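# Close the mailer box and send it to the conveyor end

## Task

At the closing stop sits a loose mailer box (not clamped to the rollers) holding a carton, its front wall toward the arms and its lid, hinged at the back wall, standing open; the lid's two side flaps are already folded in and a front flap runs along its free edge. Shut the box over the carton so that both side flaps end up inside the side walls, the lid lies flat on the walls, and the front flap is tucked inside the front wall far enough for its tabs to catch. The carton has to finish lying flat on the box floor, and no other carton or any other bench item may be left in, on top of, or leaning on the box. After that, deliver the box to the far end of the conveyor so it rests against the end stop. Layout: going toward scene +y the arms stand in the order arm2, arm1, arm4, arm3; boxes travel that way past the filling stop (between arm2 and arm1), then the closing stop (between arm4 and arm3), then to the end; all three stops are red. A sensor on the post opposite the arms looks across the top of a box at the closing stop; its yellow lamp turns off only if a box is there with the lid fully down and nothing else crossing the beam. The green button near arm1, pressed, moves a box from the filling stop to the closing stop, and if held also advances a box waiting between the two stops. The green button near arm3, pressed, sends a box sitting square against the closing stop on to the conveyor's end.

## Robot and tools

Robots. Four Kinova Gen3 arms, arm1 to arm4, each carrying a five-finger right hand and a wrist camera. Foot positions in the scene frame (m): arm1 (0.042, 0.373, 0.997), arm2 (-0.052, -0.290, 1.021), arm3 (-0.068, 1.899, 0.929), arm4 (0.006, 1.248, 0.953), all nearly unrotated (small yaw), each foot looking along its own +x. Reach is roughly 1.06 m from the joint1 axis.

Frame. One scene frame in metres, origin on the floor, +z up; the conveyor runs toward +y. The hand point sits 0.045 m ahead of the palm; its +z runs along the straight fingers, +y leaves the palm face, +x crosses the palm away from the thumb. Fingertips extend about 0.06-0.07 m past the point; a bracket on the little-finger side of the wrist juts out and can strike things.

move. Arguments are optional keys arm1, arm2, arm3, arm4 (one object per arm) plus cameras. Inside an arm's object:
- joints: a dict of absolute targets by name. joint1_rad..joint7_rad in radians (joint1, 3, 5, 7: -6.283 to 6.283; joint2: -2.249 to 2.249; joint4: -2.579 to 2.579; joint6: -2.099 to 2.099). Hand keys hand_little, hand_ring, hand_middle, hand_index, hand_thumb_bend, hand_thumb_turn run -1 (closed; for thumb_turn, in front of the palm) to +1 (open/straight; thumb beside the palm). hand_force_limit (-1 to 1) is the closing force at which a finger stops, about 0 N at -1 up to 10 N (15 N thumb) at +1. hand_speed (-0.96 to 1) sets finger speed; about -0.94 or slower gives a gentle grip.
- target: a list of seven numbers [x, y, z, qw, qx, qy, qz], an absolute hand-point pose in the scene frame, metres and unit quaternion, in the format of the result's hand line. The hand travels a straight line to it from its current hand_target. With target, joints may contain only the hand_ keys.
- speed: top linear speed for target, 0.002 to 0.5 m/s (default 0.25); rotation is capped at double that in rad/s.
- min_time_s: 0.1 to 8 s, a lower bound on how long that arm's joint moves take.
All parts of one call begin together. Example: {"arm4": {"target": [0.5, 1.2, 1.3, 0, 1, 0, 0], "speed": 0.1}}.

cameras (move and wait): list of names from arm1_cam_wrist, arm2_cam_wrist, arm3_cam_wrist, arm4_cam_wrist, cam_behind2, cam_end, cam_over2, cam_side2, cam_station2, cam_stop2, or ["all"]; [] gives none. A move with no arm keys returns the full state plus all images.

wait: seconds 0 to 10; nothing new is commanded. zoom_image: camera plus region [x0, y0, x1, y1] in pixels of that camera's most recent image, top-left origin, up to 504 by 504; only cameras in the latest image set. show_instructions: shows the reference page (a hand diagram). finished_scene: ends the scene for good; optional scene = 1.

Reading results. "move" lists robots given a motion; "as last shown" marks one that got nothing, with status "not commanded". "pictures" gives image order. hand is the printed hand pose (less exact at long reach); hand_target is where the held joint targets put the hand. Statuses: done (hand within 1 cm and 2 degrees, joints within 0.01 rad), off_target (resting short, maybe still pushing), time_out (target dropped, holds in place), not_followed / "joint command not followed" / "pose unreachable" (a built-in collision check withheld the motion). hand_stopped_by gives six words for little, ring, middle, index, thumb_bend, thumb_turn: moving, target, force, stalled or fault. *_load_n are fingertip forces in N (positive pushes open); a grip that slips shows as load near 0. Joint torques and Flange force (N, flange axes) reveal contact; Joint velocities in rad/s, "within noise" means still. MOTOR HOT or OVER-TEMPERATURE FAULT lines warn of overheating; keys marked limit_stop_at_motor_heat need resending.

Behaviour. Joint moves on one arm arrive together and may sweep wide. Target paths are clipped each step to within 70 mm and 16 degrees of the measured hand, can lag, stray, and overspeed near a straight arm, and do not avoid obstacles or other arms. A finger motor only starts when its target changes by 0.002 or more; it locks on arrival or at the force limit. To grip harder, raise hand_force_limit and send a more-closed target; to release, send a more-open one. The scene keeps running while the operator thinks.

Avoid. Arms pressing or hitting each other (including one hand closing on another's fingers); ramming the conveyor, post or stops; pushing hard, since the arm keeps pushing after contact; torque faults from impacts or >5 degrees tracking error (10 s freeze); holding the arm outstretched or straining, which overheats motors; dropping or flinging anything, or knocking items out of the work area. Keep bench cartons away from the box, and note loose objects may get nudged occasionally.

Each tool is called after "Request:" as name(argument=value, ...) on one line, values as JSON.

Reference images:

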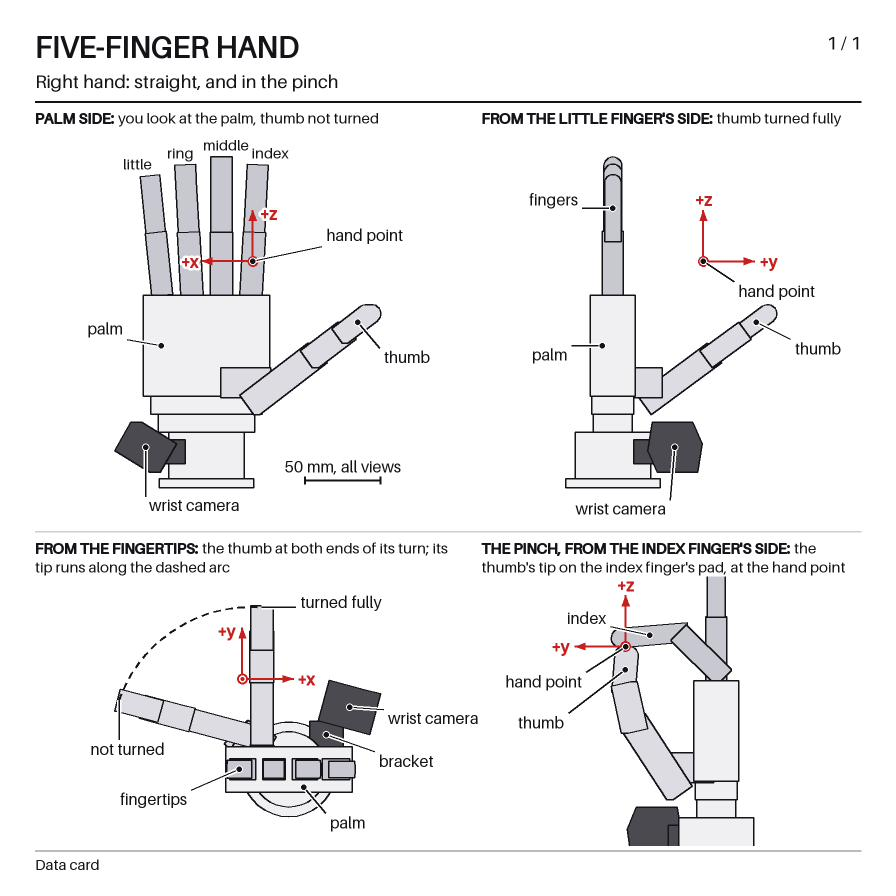

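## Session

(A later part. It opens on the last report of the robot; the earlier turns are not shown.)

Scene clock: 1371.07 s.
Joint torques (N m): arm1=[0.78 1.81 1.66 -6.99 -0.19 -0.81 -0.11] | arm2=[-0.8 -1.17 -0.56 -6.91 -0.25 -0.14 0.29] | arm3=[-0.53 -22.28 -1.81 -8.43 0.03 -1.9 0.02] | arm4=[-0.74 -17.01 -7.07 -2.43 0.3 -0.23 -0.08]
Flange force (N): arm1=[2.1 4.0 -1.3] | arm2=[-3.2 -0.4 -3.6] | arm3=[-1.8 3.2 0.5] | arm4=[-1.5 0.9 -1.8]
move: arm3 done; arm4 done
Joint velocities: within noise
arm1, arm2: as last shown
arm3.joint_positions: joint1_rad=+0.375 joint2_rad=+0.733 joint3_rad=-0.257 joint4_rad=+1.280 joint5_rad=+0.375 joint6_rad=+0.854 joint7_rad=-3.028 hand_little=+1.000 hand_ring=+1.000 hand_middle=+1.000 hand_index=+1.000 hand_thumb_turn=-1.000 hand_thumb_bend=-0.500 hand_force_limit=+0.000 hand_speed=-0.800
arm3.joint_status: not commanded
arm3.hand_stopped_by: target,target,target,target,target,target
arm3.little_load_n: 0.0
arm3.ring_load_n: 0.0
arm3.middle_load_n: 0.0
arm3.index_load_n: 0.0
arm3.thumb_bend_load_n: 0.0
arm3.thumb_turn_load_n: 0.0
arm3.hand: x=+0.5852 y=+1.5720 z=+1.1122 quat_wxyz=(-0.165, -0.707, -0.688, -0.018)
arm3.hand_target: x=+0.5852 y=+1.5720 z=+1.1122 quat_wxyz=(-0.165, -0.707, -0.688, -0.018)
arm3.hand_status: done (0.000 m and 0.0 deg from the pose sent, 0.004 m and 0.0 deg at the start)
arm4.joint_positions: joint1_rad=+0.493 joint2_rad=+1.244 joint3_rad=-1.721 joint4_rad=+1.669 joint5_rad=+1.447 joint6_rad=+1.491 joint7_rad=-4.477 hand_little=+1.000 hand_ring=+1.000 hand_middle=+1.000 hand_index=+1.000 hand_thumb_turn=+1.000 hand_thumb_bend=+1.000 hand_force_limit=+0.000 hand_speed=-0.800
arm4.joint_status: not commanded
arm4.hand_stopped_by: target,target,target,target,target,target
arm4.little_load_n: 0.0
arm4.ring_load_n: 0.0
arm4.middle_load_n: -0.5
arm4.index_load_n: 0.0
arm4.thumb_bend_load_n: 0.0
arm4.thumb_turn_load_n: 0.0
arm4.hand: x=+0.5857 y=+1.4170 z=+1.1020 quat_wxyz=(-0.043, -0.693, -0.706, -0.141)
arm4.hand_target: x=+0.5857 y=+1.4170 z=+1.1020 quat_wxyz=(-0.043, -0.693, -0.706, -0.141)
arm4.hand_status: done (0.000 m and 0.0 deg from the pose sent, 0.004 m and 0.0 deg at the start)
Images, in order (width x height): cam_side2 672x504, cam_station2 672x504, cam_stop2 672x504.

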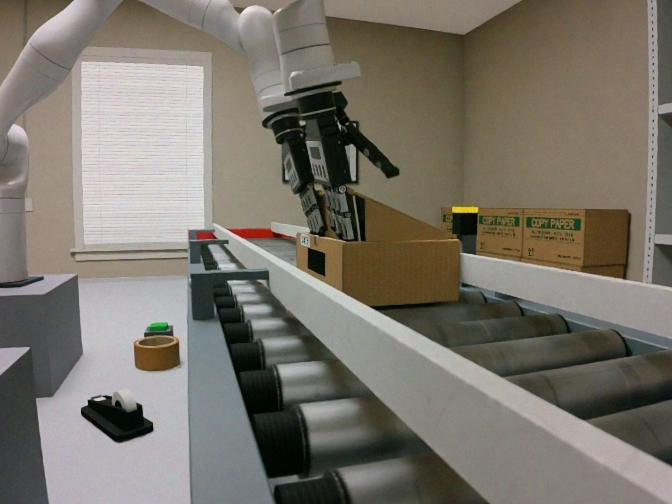

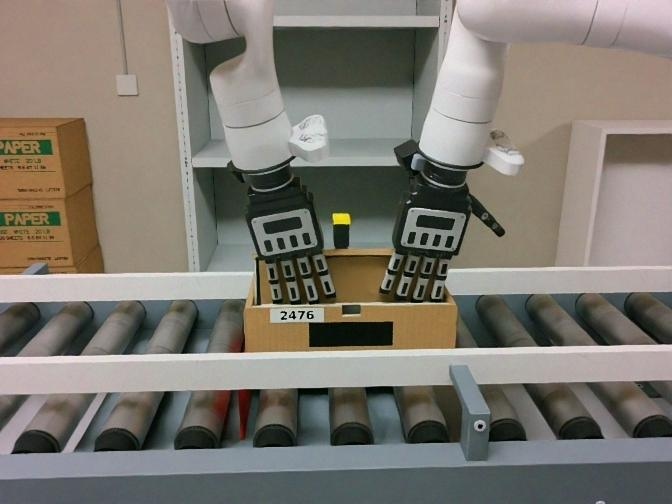

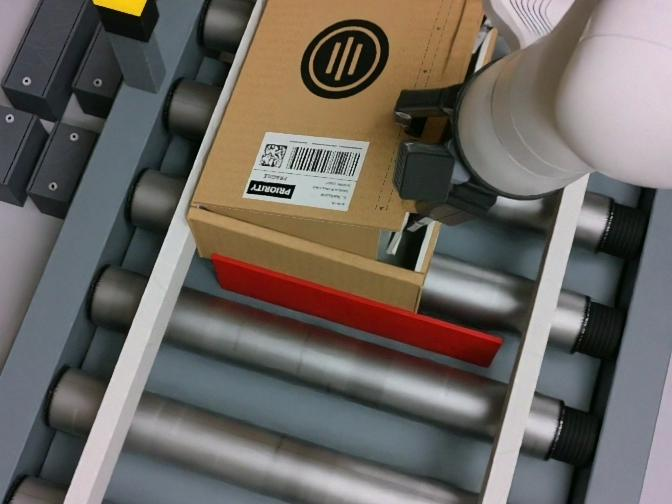

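Request:
move(arm4={"target":[0.5885,1.417,1.099,0.0432,0.6929,0.7058,0.1410],"speed":0.03}, arm3={"target":[0.5862,1.572,1.1092,0.1651,0.7068,0.6876,0.0185],"speed":0.03}, cameras=["cam_side2","cam_station2","cam_stop2"])

Request:
zoom_image(camera="cam_station2", region=[230, 230, 490, 370])

Request:
zoom_image(camera="cam_side2", region=[240, 110, 480, 310])

Scene clock: 1383.70 s.
Joint torques (N m): arm1=[0.8 1.73 1.67 -6.93 -0.21 -0.82 -0.06] | arm2=[-0.86 -1.2 -0.53 -6.9 -0.23 -0.11 0.26] | arm3=[-1.41 -22.16 -2.55 -9.19 -0.12 -2.7 0.04] | arm4=[0.54 -15.98 -5.1 -9.11 6.49 -3.21 -0.26]
Flange force (N): arm1=[2.0 4.3 -1.6] | arm2=[-3.2 -0.4 -3.5] | arm3=[-2.1 0.7 -0.9] | arm4=[-6.9 -21.1 -18.5]
move: arm3 done; arm4 done
Joint velocities: within noise
arm1, arm2: as last shown
arm3.joint_positions: joint1_rad=+0.374 joint2_rad=+0.738 joint3_rad=-0.256 joint4_rad=+1.281 joint5_rad=+0.377 joint6_rad=+0.849 joint7_rad=-3.030 hand_little=+1.000 hand_ring=+1.000 hand_middle=+1.000 hand_index=+1.000 hand_thumb_turn=-1.000 hand_thumb_bend=-0.500 hand_force_limit=+0.000 hand_speed=-0.800
arm3.joint_status: not commanded
arm3.hand_stopped_by: target,target,target,target,target,target
arm3.little_load_n: 0.0
arm3.ring_load_n: 0.0
arm3.middle_load_n: 0.0
arm3.index_load_n: 0.0
arm3.thumb_bend_load_n: 0.0
arm3.thumb_turn_load_n: 0.0
arm3.hand: x=+0.5862 y=+1.5720 z=+1.1092 quat_wxyz=(-0.165, -0.707, -0.688, -0.019)
arm3.hand_target: x=+0.5862 y=+1.5720 z=+1.1092 quat_wxyz=(-0.165, -0.707, -0.688, -0.018)
arm3.hand_status: done (0.000 m and 0.0 deg from the pose sent, 0.003 m and 0.0 deg at the start)
arm4.joint_positions: joint1_rad=+0.492 joint2_rad=+1.250 joint3_rad=-1.716 joint4_rad=+1.663 joint5_rad=+1.453 joint6_rad=+1.488 joint7_rad=-4.472 hand_little=+1.000 hand_ring=+1.000 hand_middle=+1.000 hand_index=+1.000 hand_thumb_turn=+1.000 hand_thumb_bend=+1.000 hand_force_limit=+0.000 hand_speed=-0.800
arm4.joint_status: not commanded
arm4.hand_stopped_by: target,target,target,target,target,target
arm4.little_load_n: 0.0
arm4.ring_load_n: 0.0
arm4.middle_load_n: -1.0
arm4.index_load_n: 0.0
arm4.thumb_bend_load_n: 0.0
arm4.thumb_turn_load_n: -0.5
arm4.hand: x=+0.5885 y=+1.4170 z=+1.0990 quat_wxyz=(-0.043, -0.693, -0.706, -0.141)
arm4.hand_target: x=+0.5885 y=+1.4170 z=+1.0990 quat_wxyz=(-0.043, -0.693, -0.706, -0.141)
arm4.hand_status: done (0.000 m and 0.0 deg from the pose sent, 0.004 m and 0.0 deg at the start)
Images, in order (width x height): cam_side2 672x504, cam_station2 672x504, cam_stop2 672x504.

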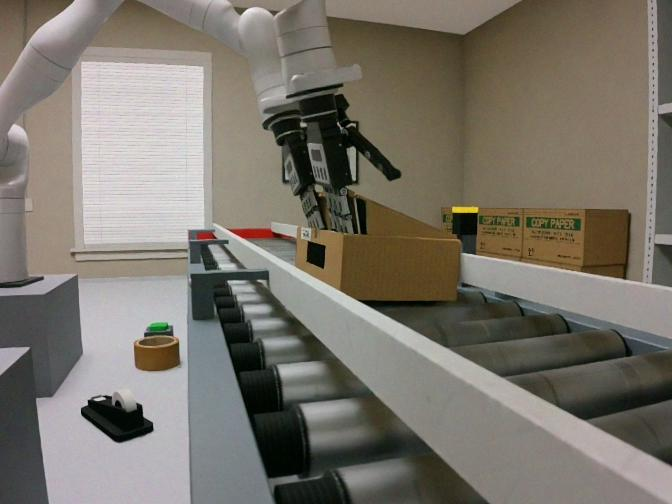

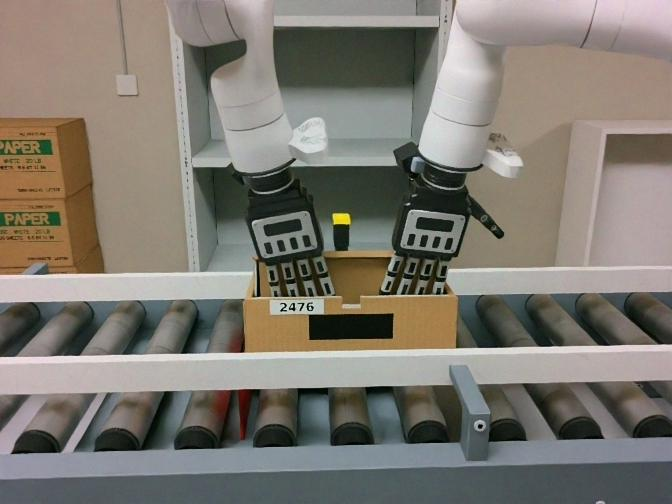

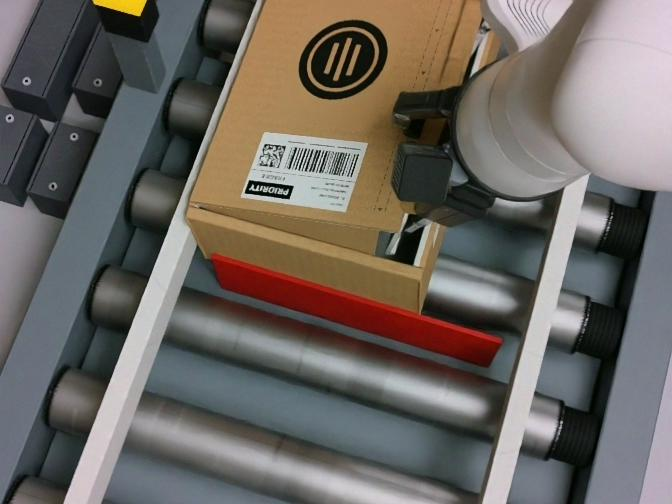

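Scaled by 1.938 from the camera's image (finer frame: 960x720).

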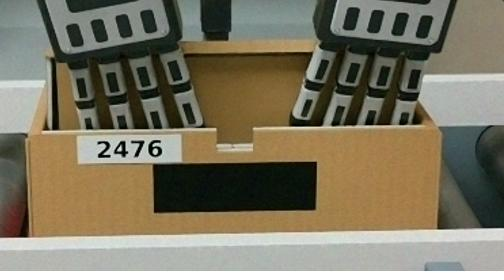

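Scaled by 2.100 from the camera's image (finer frame: 960x720).

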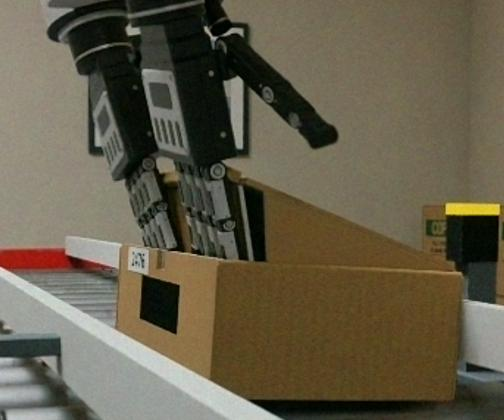

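Request:
move(arm4={"target":[0.5850,1.417,1.099,0.0432,0.6929,0.7058,0.1410],"speed":0.01}, cameras=["cam_side2","cam_station2","cam_stop2"])

Request:
zoom_image(camera="cam_station2", region=[230, 230, 490, 370])

Request:
zoom_image(camera="cam_side2", region=[240, 110, 480, 310])

Scene clock: 1394.20 s.
Joint torques (N m): arm1=[0.76 1.82 1.63 -6.94 -0.2 -0.84 -0.07] | arm2=[-0.89 -1.2 -0.56 -6.92 -0.29 -0.09 0.25] | arm3=[-1.48 -22.9 -2.59 -10.99 0.16 -3.92 0.03] | arm4=[-0.69 -17.52 -7.51 -2.45 0.37 -0.2 -0.08]
Flange force (N): arm1=[2.2 4.1 -1.6] | arm2=[-3.3 -0.6 -3.4] | arm3=[-0.7 -2.6 -1.8] | arm4=[-1.5 0.9 -0.5]
move: arm4 done
Joint velocities: within noise
arm1, arm2, arm3: as last shown
arm3.hand: x=+0.5862 y=+1.5720 z=+1.1092 quat_wxyz=(-0.165, -0.707, -0.688, -0.018)
arm3.hand_target: x=+0.5862 y=+1.5720 z=+1.1092 quat_wxyz=(-0.165, -0.707, -0.688, -0.019)
arm4.joint_positions: joint1_rad=+0.494 joint2_rad=+1.248 joint3_rad=-1.718 joint4_rad=+1.675 joint5_rad=+1.451 joint6_rad=+1.488 joint7_rad=-4.482 hand_little=+1.000 hand_ring=+1.000 hand_middle=+1.000 hand_index=+1.000 hand_thumb_turn=+1.000 hand_thumb_bend=+1.000 hand_force_limit=+0.000 hand_speed=-0.800
arm4.joint_status: not commanded
arm4.hand_stopped_by: target,target,target,target,target,target
arm4.little_load_n: 0.0
arm4.ring_load_n: 0.0
arm4.middle_load_n: 0.0
arm4.index_load_n: 0.0
arm4.thumb_bend_load_n: 0.5
arm4.thumb_turn_load_n: 0.0
arm4.hand: x=+0.5850 y=+1.4170 z=+1.0990 quat_wxyz=(-0.043, -0.693, -0.706, -0.141)
arm4.hand_target: x=+0.5850 y=+1.4170 z=+1.0990 quat_wxyz=(-0.043, -0.693, -0.706, -0.141)
arm4.hand_status: done (0.000 m and 0.0 deg from the pose sent, 0.003 m and 0.0 deg at the start)
Images, in order (width x height): cam_side2 672x504, cam_station2 672x504, cam_stop2 672x504.

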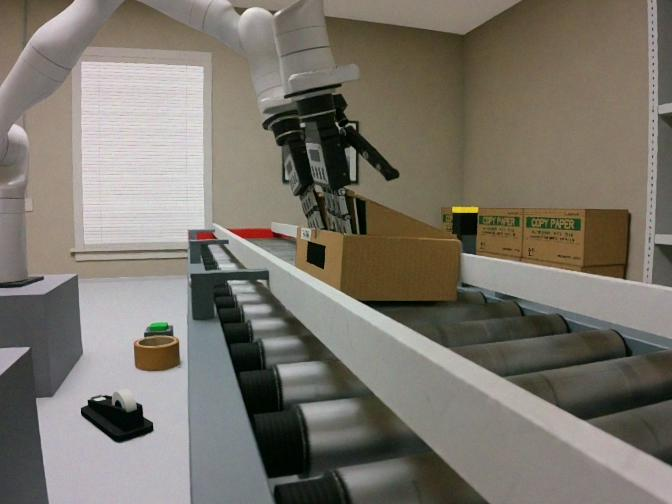

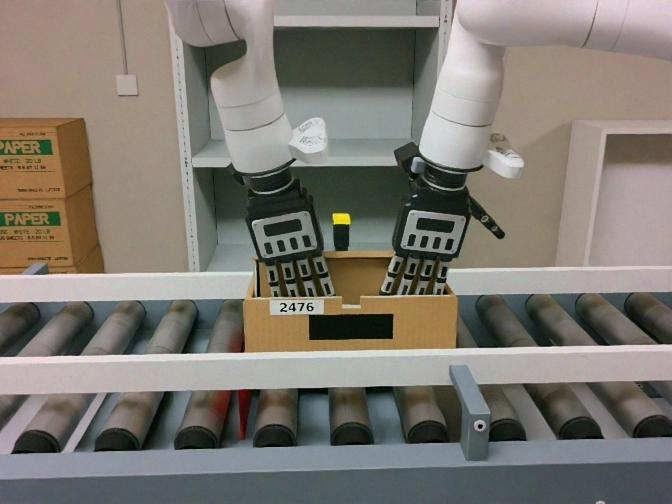

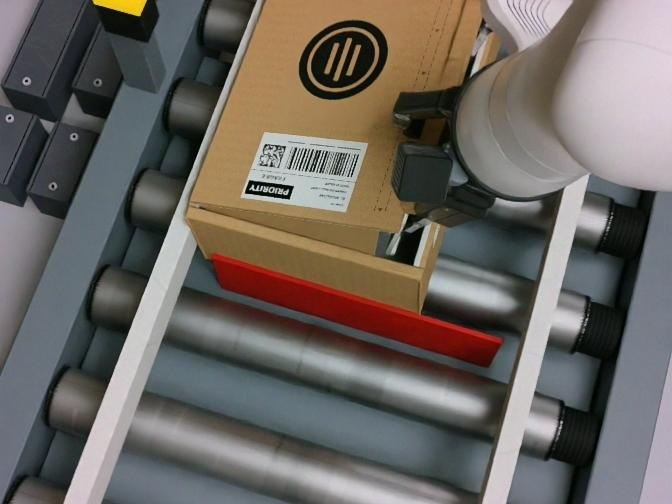

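Scaled by 1.938 from the camera's image (finer frame: 960x720).

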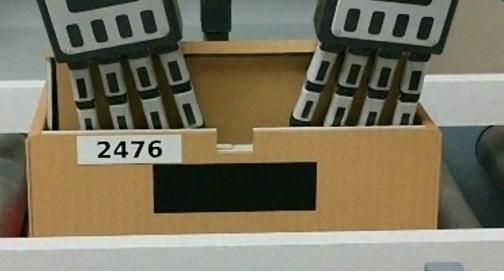

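Scaled by 2.100 from the camera's image (finer frame: 960x720).

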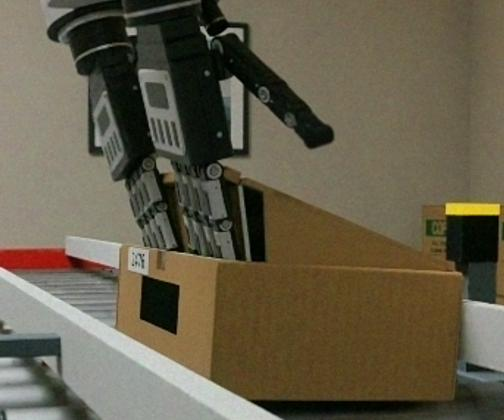

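Request:
move(arm3={"target":[0.5832,1.572,1.1092,0.1651,0.7068,0.6876,0.0185],"speed":0.01}, cameras=["cam_side2","cam_station2","cam_stop2"])

Request:
zoom_image(camera="cam_station2", region=[230, 230, 490, 370])

Request:
zoom_image(camera="cam_side2", region=[240, 110, 480, 310])

Scene clock: 1403.33 s.
Joint torques (N m): arm1=[0.7 1.78 1.66 -6.93 -0.17 -0.78 -0.08] | arm2=[-0.85 -1.17 -0.52 -6.93 -0.25 -0.11 0.23] | arm3=[-0.03 -22.99 -1.42 -7.62 -0.02 -0.97 -0.05] | arm4=[-0.52 -18.6 -8.35 -2.85 0.69 -0.33 -0.09]
Flange force (N): arm1=[2.1 4.3 -1.5] | arm2=[-3.2 -0.5 -3.4] | arm3=[-2.1 5.9 3.3] | arm4=[-1.6 0.0 1.8]
move: arm3 done
Joint velocities: within noise
arm1, arm2, arm4: as last shown
arm3.joint_positions: joint1_rad=+0.377 joint2_rad=+0.732 joint3_rad=-0.256 joint4_rad=+1.293 joint5_rad=+0.377 joint6_rad=+0.843 joint7_rad=-3.030 hand_little=+1.000 hand_ring=+1.000 hand_middle=+1.000 hand_index=+1.000 hand_thumb_turn=-1.000 hand_thumb_bend=-0.500 hand_force_limit=+0.000 hand_speed=-0.800
arm3.joint_status: not commanded
arm3.hand_stopped_by: target,target,target,target,target,target
arm3.little_load_n: 0.0
arm3.ring_load_n: 0.0
arm3.middle_load_n: 0.0
arm3.index_load_n: 0.0
arm3.thumb_bend_load_n: 0.0
arm3.thumb_turn_load_n: 0.0
arm3.hand: x=+0.5832 y=+1.5720 z=+1.1092 quat_wxyz=(-0.165, -0.707, -0.688, -0.019)
arm3.hand_target: x=+0.5832 y=+1.5720 z=+1.1092 quat_wxyz=(-0.165, -0.707, -0.688, -0.019)
arm3.hand_status: done (0.000 m and 0.0 deg from the pose sent, 0.003 m and 0.0 deg at the start)
arm4.thumb_bend_load_n: 0.0
Images, in order (width x height): cam_side2 672x504, cam_station2 672x504, cam_stop2 672x504.

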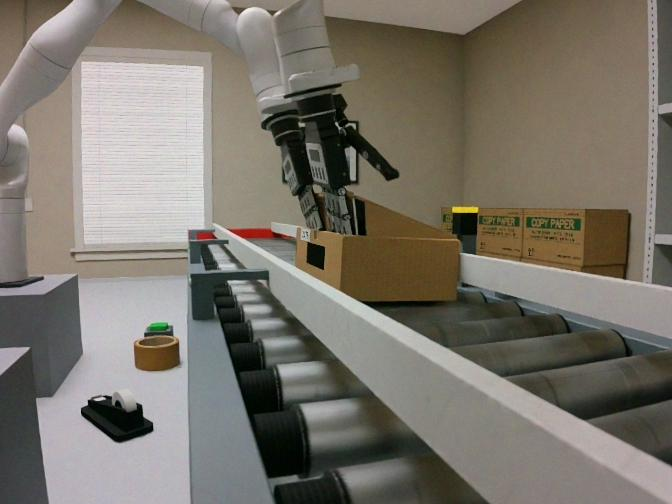

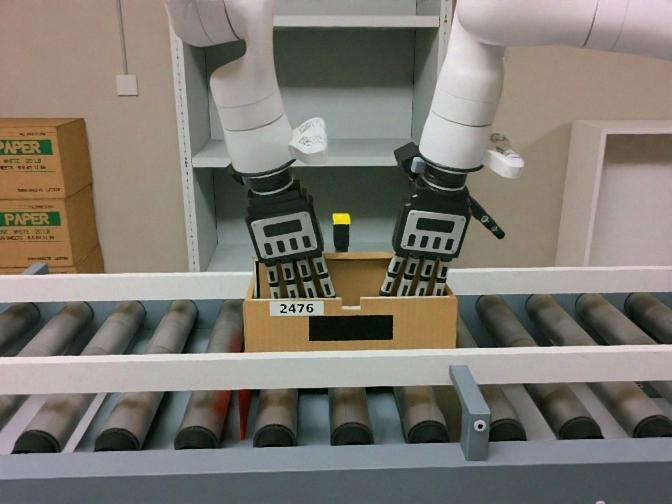

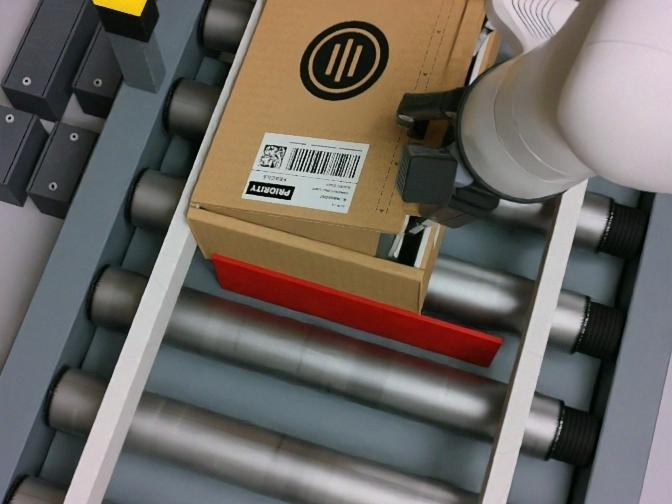

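Scaled by 1.938 from the camera's image (finer frame: 960x720).

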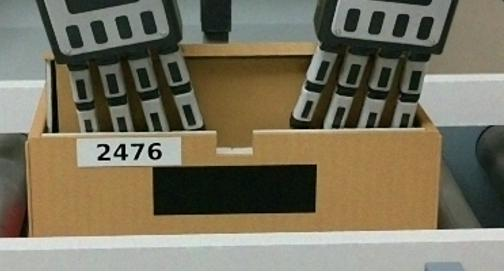

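Scaled by 2.100 from the camera's image (finer frame: 960x720).

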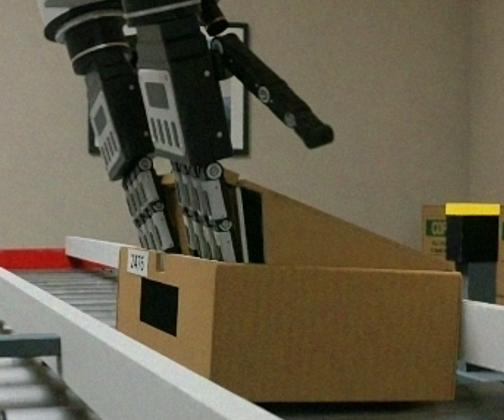

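Request:
move(arm4={"target":[0.5850,1.417,1.094,0.0432,0.6929,0.7058,0.1410],"speed":0.02}, arm3={"target":[0.5832,1.572,1.1042,0.1651,0.7068,0.6876,0.0185],"speed":0.02}, cameras=["cam_side2","cam_station2","cam_stop2"])

Request:
zoom_image(camera="cam_station2", region=[230, 230, 490, 370])

Request:
zoom_image(camera="cam_side2", region=[240, 110, 480, 310])

Scene clock: 1416.53 s.
Joint torques (N m): arm1=[0.7 1.77 1.69 -6.98 -0.23 -0.79 -0.09] | arm2=[-0.87 -1.16 -0.55 -6.89 -0.24 -0.12 0.26] | arm3=[-1.54 -20.79 -2.46 -11.44 0.23 -4.9 0.02] | arm4=[1 -17.52 -6.21 -8 5.47 -2.23 -0.28]
Flange force (N): arm1=[2.1 4.3 -1.3] | arm2=[-3.2 -0.4 -3.5] | arm3=[0.2 -5.6 -7.0] | arm4=[-4.7 -16.6 -11.9]
move: arm3 done; arm4 done
Joint velocities: within noise
arm1, arm2: as last shown
arm3.joint_positions: joint1_rad=+0.376 joint2_rad=+0.738 joint3_rad=-0.254 joint4_rad=+1.300 joint5_rad=+0.380 joint6_rad=+0.831 joint7_rad=-3.034 hand_little=+1.000 hand_ring=+1.000 hand_middle=+1.000 hand_index=+1.000 hand_thumb_turn=-1.000 hand_thumb_bend=-0.500 hand_force_limit=+0.000 hand_speed=-0.800
arm3.joint_status: not commanded
arm3.hand_stopped_by: target,target,target,target,target,target
arm3.little_load_n: 0.0
arm3.ring_load_n: 0.0
arm3.middle_load_n: 0.0
arm3.index_load_n: 0.0
arm3.thumb_bend_load_n: 0.0
arm3.thumb_turn_load_n: 0.0
arm3.hand: x=+0.5832 y=+1.5720 z=+1.1042 quat_wxyz=(-0.165, -0.707, -0.688, -0.019)
arm3.hand_target: x=+0.5832 y=+1.5720 z=+1.1042 quat_wxyz=(-0.165, -0.707, -0.688, -0.019)
arm3.hand_status: done (0.000 m and 0.0 deg from the pose sent, 0.005 m and 0.0 deg at the start)
arm4.joint_positions: joint1_rad=+0.494 joint2_rad=+1.255 joint3_rad=-1.712 joint4_rad=+1.681 joint5_rad=+1.460 joint6_rad=+1.482 joint7_rad=-4.486 hand_little=+1.000 hand_ring=+1.000 hand_middle=+1.000 hand_index=+1.000 hand_thumb_turn=+1.000 hand_thumb_bend=+1.000 hand_force_limit=+0.000 hand_speed=-0.800
arm4.joint_status: not commanded
arm4.hand_stopped_by: target,target,target,target,target,target
arm4.little_load_n: 0.5
arm4.ring_load_n: 0.0
arm4.middle_load_n: 0.0
arm4.index_load_n: 0.0
arm4.thumb_bend_load_n: 0.0
arm4.thumb_turn_load_n: 0.0
arm4.hand: x=+0.5850 y=+1.4170 z=+1.0940 quat_wxyz=(-0.043, -0.693, -0.706, -0.141)
arm4.hand_target: x=+0.5850 y=+1.4170 z=+1.0940 quat_wxyz=(-0.043, -0.693, -0.706, -0.141)
arm4.hand_status: done (0.000 m and 0.0 deg from the pose sent, 0.005 m and 0.0 deg at the start)
Images, in order (width x height): cam_side2 672x504, cam_station2 672x504, cam_stop2 672x504.

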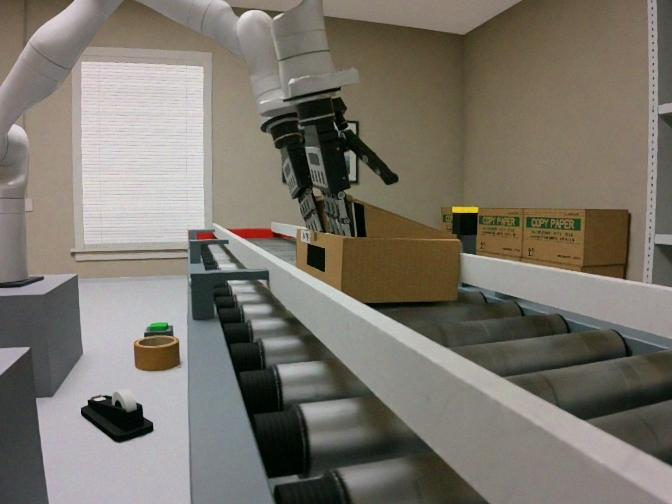

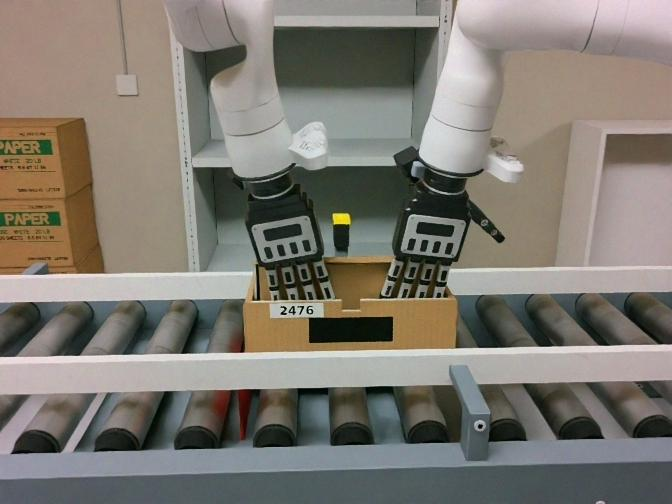

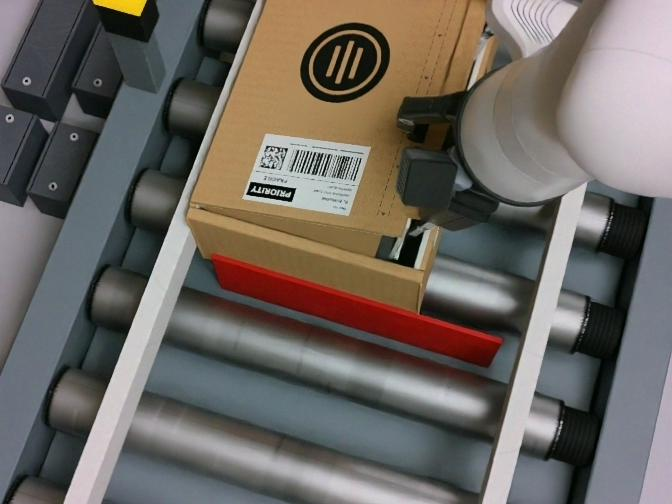

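Scaled by 1.938 from the camera's image (finer frame: 960x720).

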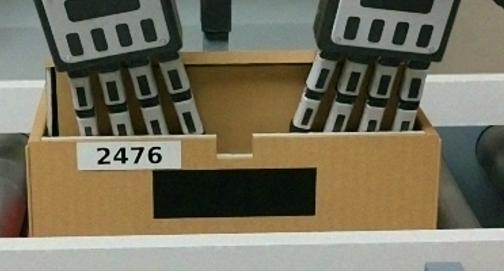

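Scaled by 2.100 from the camera's image (finer frame: 960x720).

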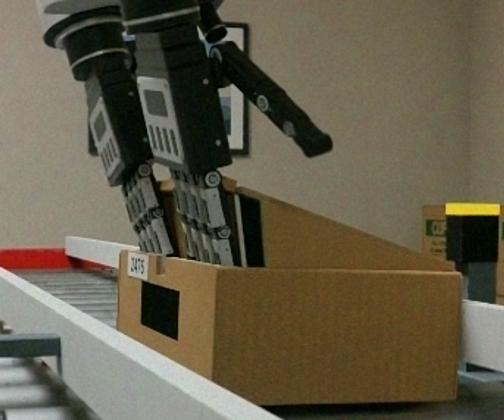

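Request:
move(arm4={"target":[0.5830,1.417,1.089,0.0432,0.6929,0.7058,0.1410],"speed":0.02}, arm3={"target":[0.5822,1.572,1.0992,0.1651,0.7068,0.6876,0.0185],"speed":0.02}, cameras=["cam_side2","cam_station2","cam_stop2"])

Request:
zoom_image(camera="cam_station2", region=[230, 230, 490, 370])

Request:
zoom_image(camera="cam_side2", region=[240, 110, 480, 310])

Scene clock: 1428.23 s.
Joint torques (N m): arm1=[0.74 1.76 1.62 -6.96 -0.22 -0.79 -0.08] | arm2=[-0.81 -1.17 -0.5 -6.85 -0.2 -0.12 0.24] | arm3=[-3.17 -16.38 -3.55 -14.33 0.46 -8.48 0.1] | arm4=[0.52 -16.2 -5.66 -6.29 3.59 -1.49 -0.35]
Flange force (N): arm1=[2.0 4.1 -1.4] | arm2=[-3.2 -0.3 -3.7] | arm3=[2.1 -17.3 -20.6] | arm4=[-3.7 -11.2 -11.2]
move: arm3 done; arm4 done
Joint velocities: within noise
arm1, arm2: as last shown
arm2.little_load_n: 0.5
arm2.thumb_bend_load_n: -0.5
arm3.joint_positions: joint1_rad=+0.376 joint2_rad=+0.741 joint3_rad=-0.252 joint4_rad=+1.310 joint5_rad=+0.383 joint6_rad=+0.817 joint7_rad=-3.038 hand_little=+1.000 hand_ring=+1.000 hand_middle=+1.000 hand_index=+1.000 hand_thumb_turn=-1.000 hand_thumb_bend=-0.500 hand_force_limit=+0.000 hand_speed=-0.800
arm3.joint_status: not commanded
arm3.hand_stopped_by: target,target,target,target,target,target
arm3.little_load_n: 0.0
arm3.ring_load_n: -2.5
arm3.middle_load_n: 0.0
arm3.index_load_n: 0.0
arm3.thumb_bend_load_n: 0.0
arm3.thumb_turn_load_n: 0.0
arm3.hand: x=+0.5822 y=+1.5720 z=+1.0992 quat_wxyz=(-0.165, -0.707, -0.688, -0.019)
arm3.hand_target: x=+0.5822 y=+1.5720 z=+1.0992 quat_wxyz=(-0.165, -0.707, -0.688, -0.019)
arm3.hand_status: done (0.000 m and 0.0 deg from the pose sent, 0.005 m and 0.0 deg at the start)
arm4.joint_positions: joint1_rad=+0.495 joint2_rad=+1.262 joint3_rad=-1.707 joint4_rad=+1.693 joint5_rad=+1.467 joint6_rad=+1.476 joint7_rad=-4.496 hand_little=+1.000 hand_ring=+1.000 hand_middle=+1.000 hand_index=+1.000 hand_thumb_turn=+1.000 hand_thumb_bend=+1.000 hand_force_limit=+0.000 hand_speed=-0.800
arm4.joint_status: not commanded
arm4.hand_stopped_by: target,target,target,target,target,target
arm4.little_load_n: 0.0
arm4.ring_load_n: 0.0
arm4.middle_load_n: -1.5
arm4.index_load_n: -2.5
arm4.thumb_bend_load_n: -0.5
arm4.thumb_turn_load_n: 0.0
arm4.hand: x=+0.5830 y=+1.4170 z=+1.0890 quat_wxyz=(-0.043, -0.693, -0.706, -0.141)
arm4.hand_target: x=+0.5830 y=+1.4170 z=+1.0890 quat_wxyz=(-0.043, -0.693, -0.706, -0.141)
arm4.hand_status: done (0.000 m and 0.0 deg from the pose sent, 0.005 m and 0.0 deg at the start)
Images, in order (width x height): cam_side2 672x504, cam_station2 672x504, cam_stop2 672x504.

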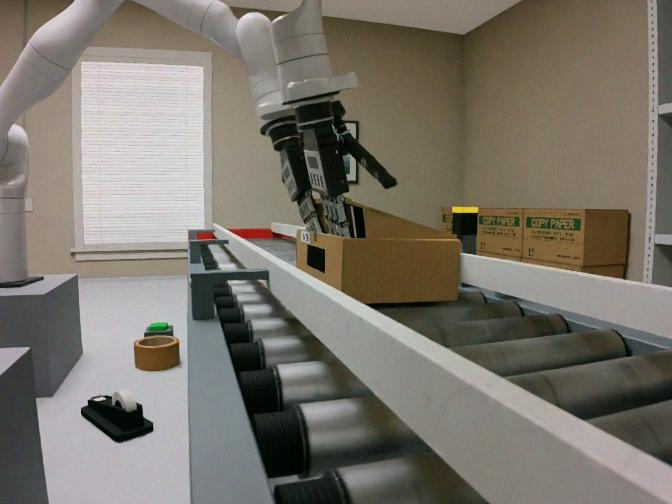

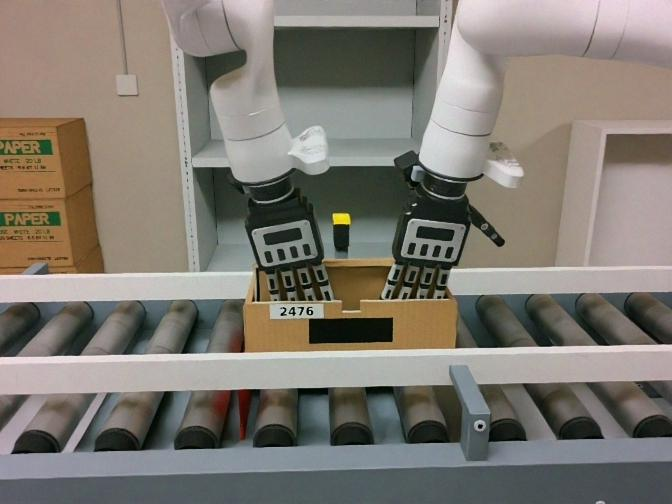

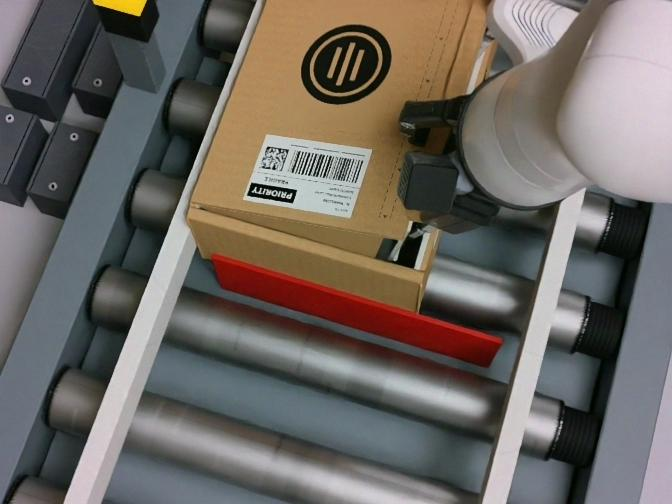

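Scaled by 1.938 from the camera's image (finer frame: 960x720).

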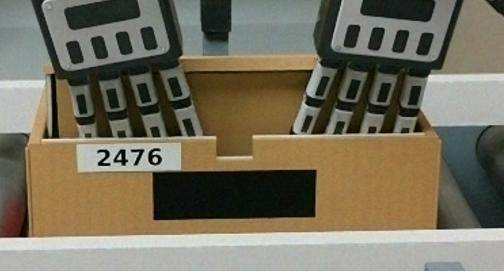

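Scaled by 2.100 from the camera's image (finer frame: 960x720).

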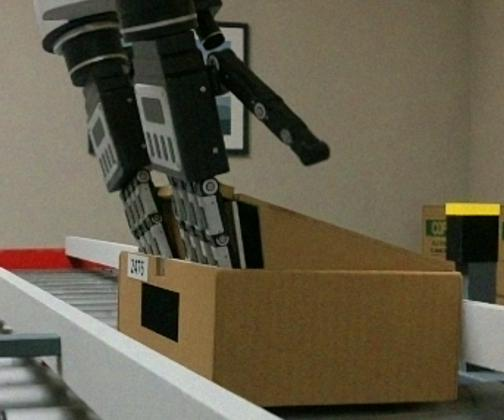

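Request:
move(arm3={"target":[0.5802,1.572,1.1092,0.1651,0.7068,0.6876,0.0185],"speed":0.04})

Request:
move(arm3={"target":[0.5792,1.572,1.1292,0.1651,0.7068,0.6876,0.0185],"speed":0.05}, cameras=["cam_side2","cam_station2","cam_stop2"])

Request:
zoom_image(camera="cam_station2", region=[230, 230, 490, 370])

Request:
zoom_image(camera="cam_side2", region=[240, 110, 480, 310])

Request:
zoom_image(camera="cam_stop2", region=[360, 160, 480, 280])

Scene clock: 1441.97 s.
Joint torques (N m): arm1=[0.79 1.83 1.62 -6.99 -0.19 -0.79 -0.11] | arm2=[-0.88 -1.19 -0.49 -6.92 -0.24 -0.15 0.27] | arm3=[-1.26 -30.23 -2.77 -12.51 0.33 -2.85 0.06] | arm4=[-0.9 -13.22 -3.93 -3 1.1 -0.72 -0.1]
Flange force (N): arm1=[2.1 3.9 -1.2] | arm2=[-3.1 -0.2 -3.5] | arm3=[-0.9 0.8 12.7] | arm4=[-2.6 -2.4 -13.9]
move: arm3 done
Joint velocities: within noise
arm1.joint_positions: joint1_rad=+0.188 joint2_rad=-0.497 joint3_rad=-0.064 joint4_rad=+1.452 joint5_rad=-0.081 joint6_rad=+1.952 joint7_rad=-2.148 hand_little=+1.000 hand_ring=+1.000 hand_middle=+1.000 hand_index=+1.000 hand_thumb_turn=+1.000 hand_thumb_bend=+1.000 hand_force_limit=+0.000 hand_speed=-0.800
arm1.joint_status: not commanded
arm1.hand_stopped_by: target,target,target,target,target,target
arm1.little_load_n: 0.0
arm1.ring_load_n: 0.0
arm1.middle_load_n: 0.0
arm1.index_load_n: 0.0
arm1.thumb_bend_load_n: 0.0
arm1.thumb_turn_load_n: 0.0
arm1.hand: x=+0.2339 y=+0.3901 z=+1.5338 quat_wxyz=(-0.103, -0.305, -0.945, -0.055)
arm1.hand_target: x=+0.2339 y=+0.3901 z=+1.5338 quat_wxyz=(-0.103, -0.305, -0.945, -0.055)
arm1.hand_status: not commanded
arm2.joint_positions: joint1_rad=+0.239 joint2_rad=-0.396 joint3_rad=-0.058 joint4_rad=+1.564 joint5_rad=-0.065 joint6_rad=+1.956 joint7_rad=-1.827 hand_little=+1.000 hand_ring=+1.000 hand_middle=+1.000 hand_index=+1.000 hand_thumb_turn=+1.000 hand_thumb_bend=+1.000 hand_force_limit=+0.000 hand_speed=-0.800
arm2.joint_status: not commanded
arm2.hand_stopped_by: target,target,target,target,target,target
arm2.little_load_n: 0.0
arm2.ring_load_n: 0.0
arm2.middle_load_n: 0.0
arm2.index_load_n: 0.0
arm2.thumb_bend_load_n: 0.0
arm2.thumb_turn_load_n: 0.0
arm2.hand: x=+0.1278 y=-0.2881 z=+1.4988 quat_wxyz=(-0.012, -0.254, -0.967, -0.017)
arm2.hand_target: x=+0.1278 y=-0.2881 z=+1.4988 quat_wxyz=(-0.012, -0.254, -0.967, -0.017)
arm2.hand_status: not commanded
arm3.joint_positions: joint1_rad=+0.380 joint2_rad=+0.726 joint3_rad=-0.256 joint4_rad=+1.305 joint5_rad=+0.377 joint6_rad=+0.837 joint7_rad=-3.030 hand_little=+1.000 hand_ring=+1.000 hand_middle=+1.000 hand_index=+1.000 hand_thumb_turn=-1.000 hand_thumb_bend=-0.500 hand_force_limit=+0.000 hand_speed=-0.800
arm3.joint_status: not commanded
arm3.hand_stopped_by: target,target,target,target,target,target
arm3.little_load_n: 0.0
arm3.ring_load_n: 0.0
arm3.middle_load_n: 0.0
arm3.index_load_n: 0.0
arm3.thumb_bend_load_n: 0.0
arm3.thumb_turn_load_n: 0.0
arm3.hand: x=+0.5802 y=+1.5720 z=+1.1092 quat_wxyz=(-0.165, -0.707, -0.688, -0.018)
arm3.hand_target: x=+0.5802 y=+1.5720 z=+1.1092 quat_wxyz=(-0.165, -0.707, -0.688, -0.018)
arm3.hand_status: done (0.000 m and 0.0 deg from the pose sent, 0.010 m and 0.0 deg at the start)
arm4: as last shown
arm4.ring_load_n: -0.5
arm4.middle_load_n: -3.5
arm4.index_load_n: 0.0
arm4.thumb_bend_load_n: 0.0
pictures: none

Scene clock: 1442.93 s.
Joint torques (N m): arm1=[0.73 1.75 1.72 -6.95 -0.17 -0.78 -0.06] | arm2=[-0.87 -1.15 -0.53 -6.91 -0.21 -0.11 0.28] | arm3=[-6.74 -39.2 -8.36 -20.4 -0.92 -7.31 -0.08] | arm4=[-3.83 -6.24 -0.36 -0.21 -1.38 -1.38 -0.08]
Flange force (N): arm1=[2.2 4.5 -1.4] | arm2=[-3.1 -0.3 -3.5] | arm3=[-3.7 -10.3 22.5] | arm4=[-5.0 4.2 -27.5]
move: arm3 done
Joint velocities: within noise
arm1, arm2, arm4: as last shown
arm3.joint_positions: joint1_rad=+0.385 joint2_rad=+0.704 joint3_rad=-0.265 joint4_rad=+1.279 joint5_rad=+0.365 joint6_rad=+0.883 joint7_rad=-3.015 hand_little=+1.000 hand_ring=+1.000 hand_middle=+1.000 hand_index=+1.000 hand_thumb_turn=-1.000 hand_thumb_bend=-0.500 hand_force_limit=+0.000 hand_speed=-0.800
arm3.joint_status: not commanded
arm3.hand_stopped_by: target,target,target,target,target,target
arm3.little_load_n: 0.0
arm3.ring_load_n: 0.0
arm3.middle_load_n: 0.5
arm3.index_load_n: 0.0
arm3.thumb_bend_load_n: 0.0
arm3.thumb_turn_load_n: 0.0
arm3.hand: x=+0.5792 y=+1.5720 z=+1.1292 quat_wxyz=(-0.165, -0.707, -0.688, -0.019)
arm3.hand_target: x=+0.5792 y=+1.5720 z=+1.1292 quat_wxyz=(-0.165, -0.707, -0.688, -0.019)
arm3.hand_status: done (0.000 m and 0.0 deg from the pose sent, 0.020 m and 0.0 deg at the start)
arm4.joint_positions: joint1_rad=+0.495 joint2_rad=+1.261 joint3_rad=-1.707 joint4_rad=+1.693 joint5_rad=+1.467 joint6_rad=+1.476 joint7_rad=-4.496 hand_little=+1.000 hand_ring=+1.000 hand_middle=+0.999 hand_index=+1.000 hand_thumb_turn=+1.000 hand_thumb_bend=+1.000 hand_force_limit=+0.000 hand_speed=-0.800
arm4.ring_load_n: 0.0
arm4.middle_load_n: -10.0
Images, in order (width x height): cam_side2 672x504, cam_station2 672x504, cam_stop2 672x504.

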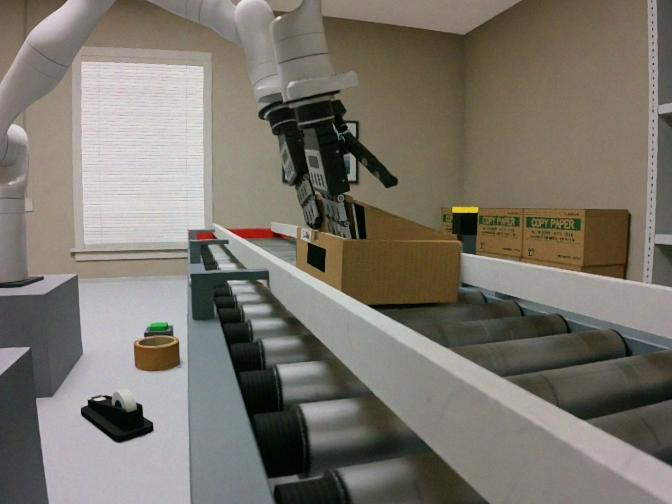

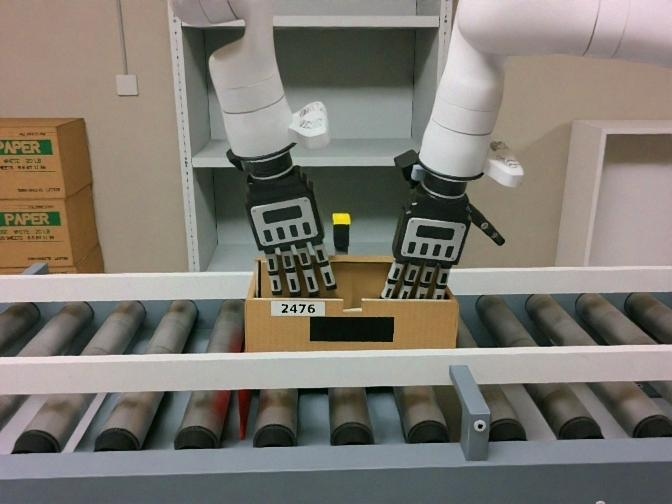

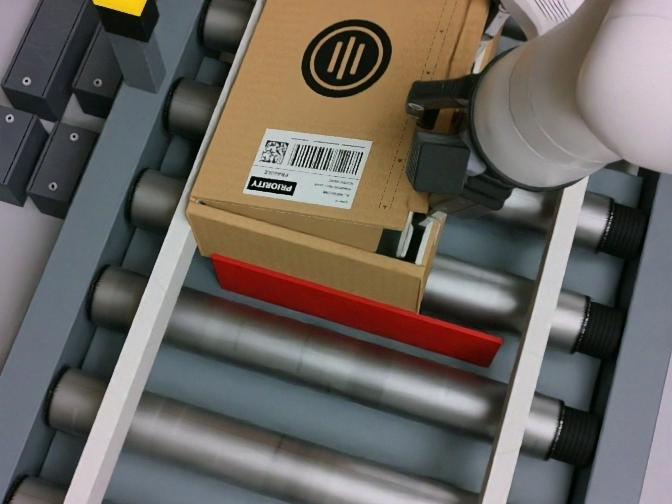

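Scaled by 1.938 from the camera's image (finer frame: 960x720).

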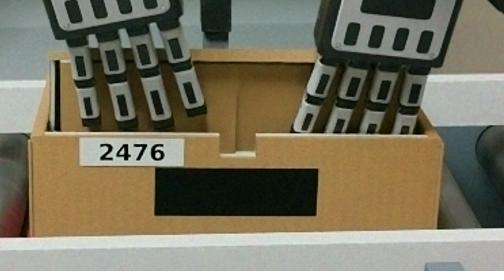

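Scaled by 2.100 from the camera's image (finer frame: 960x720).

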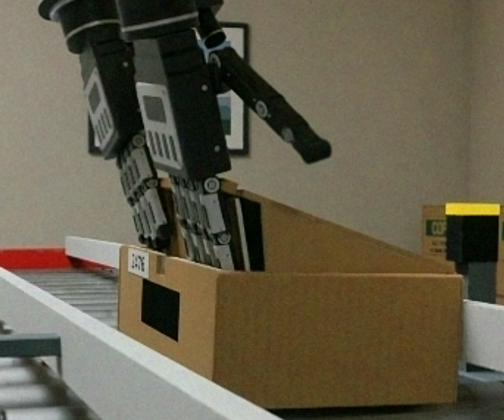

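Scaled by 4.200 from the camera's image (finer frame: 960x720).

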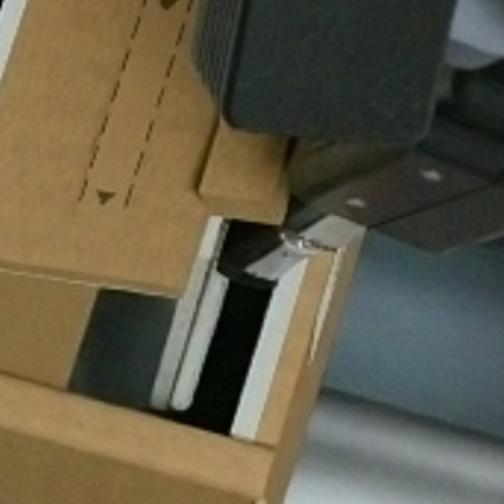

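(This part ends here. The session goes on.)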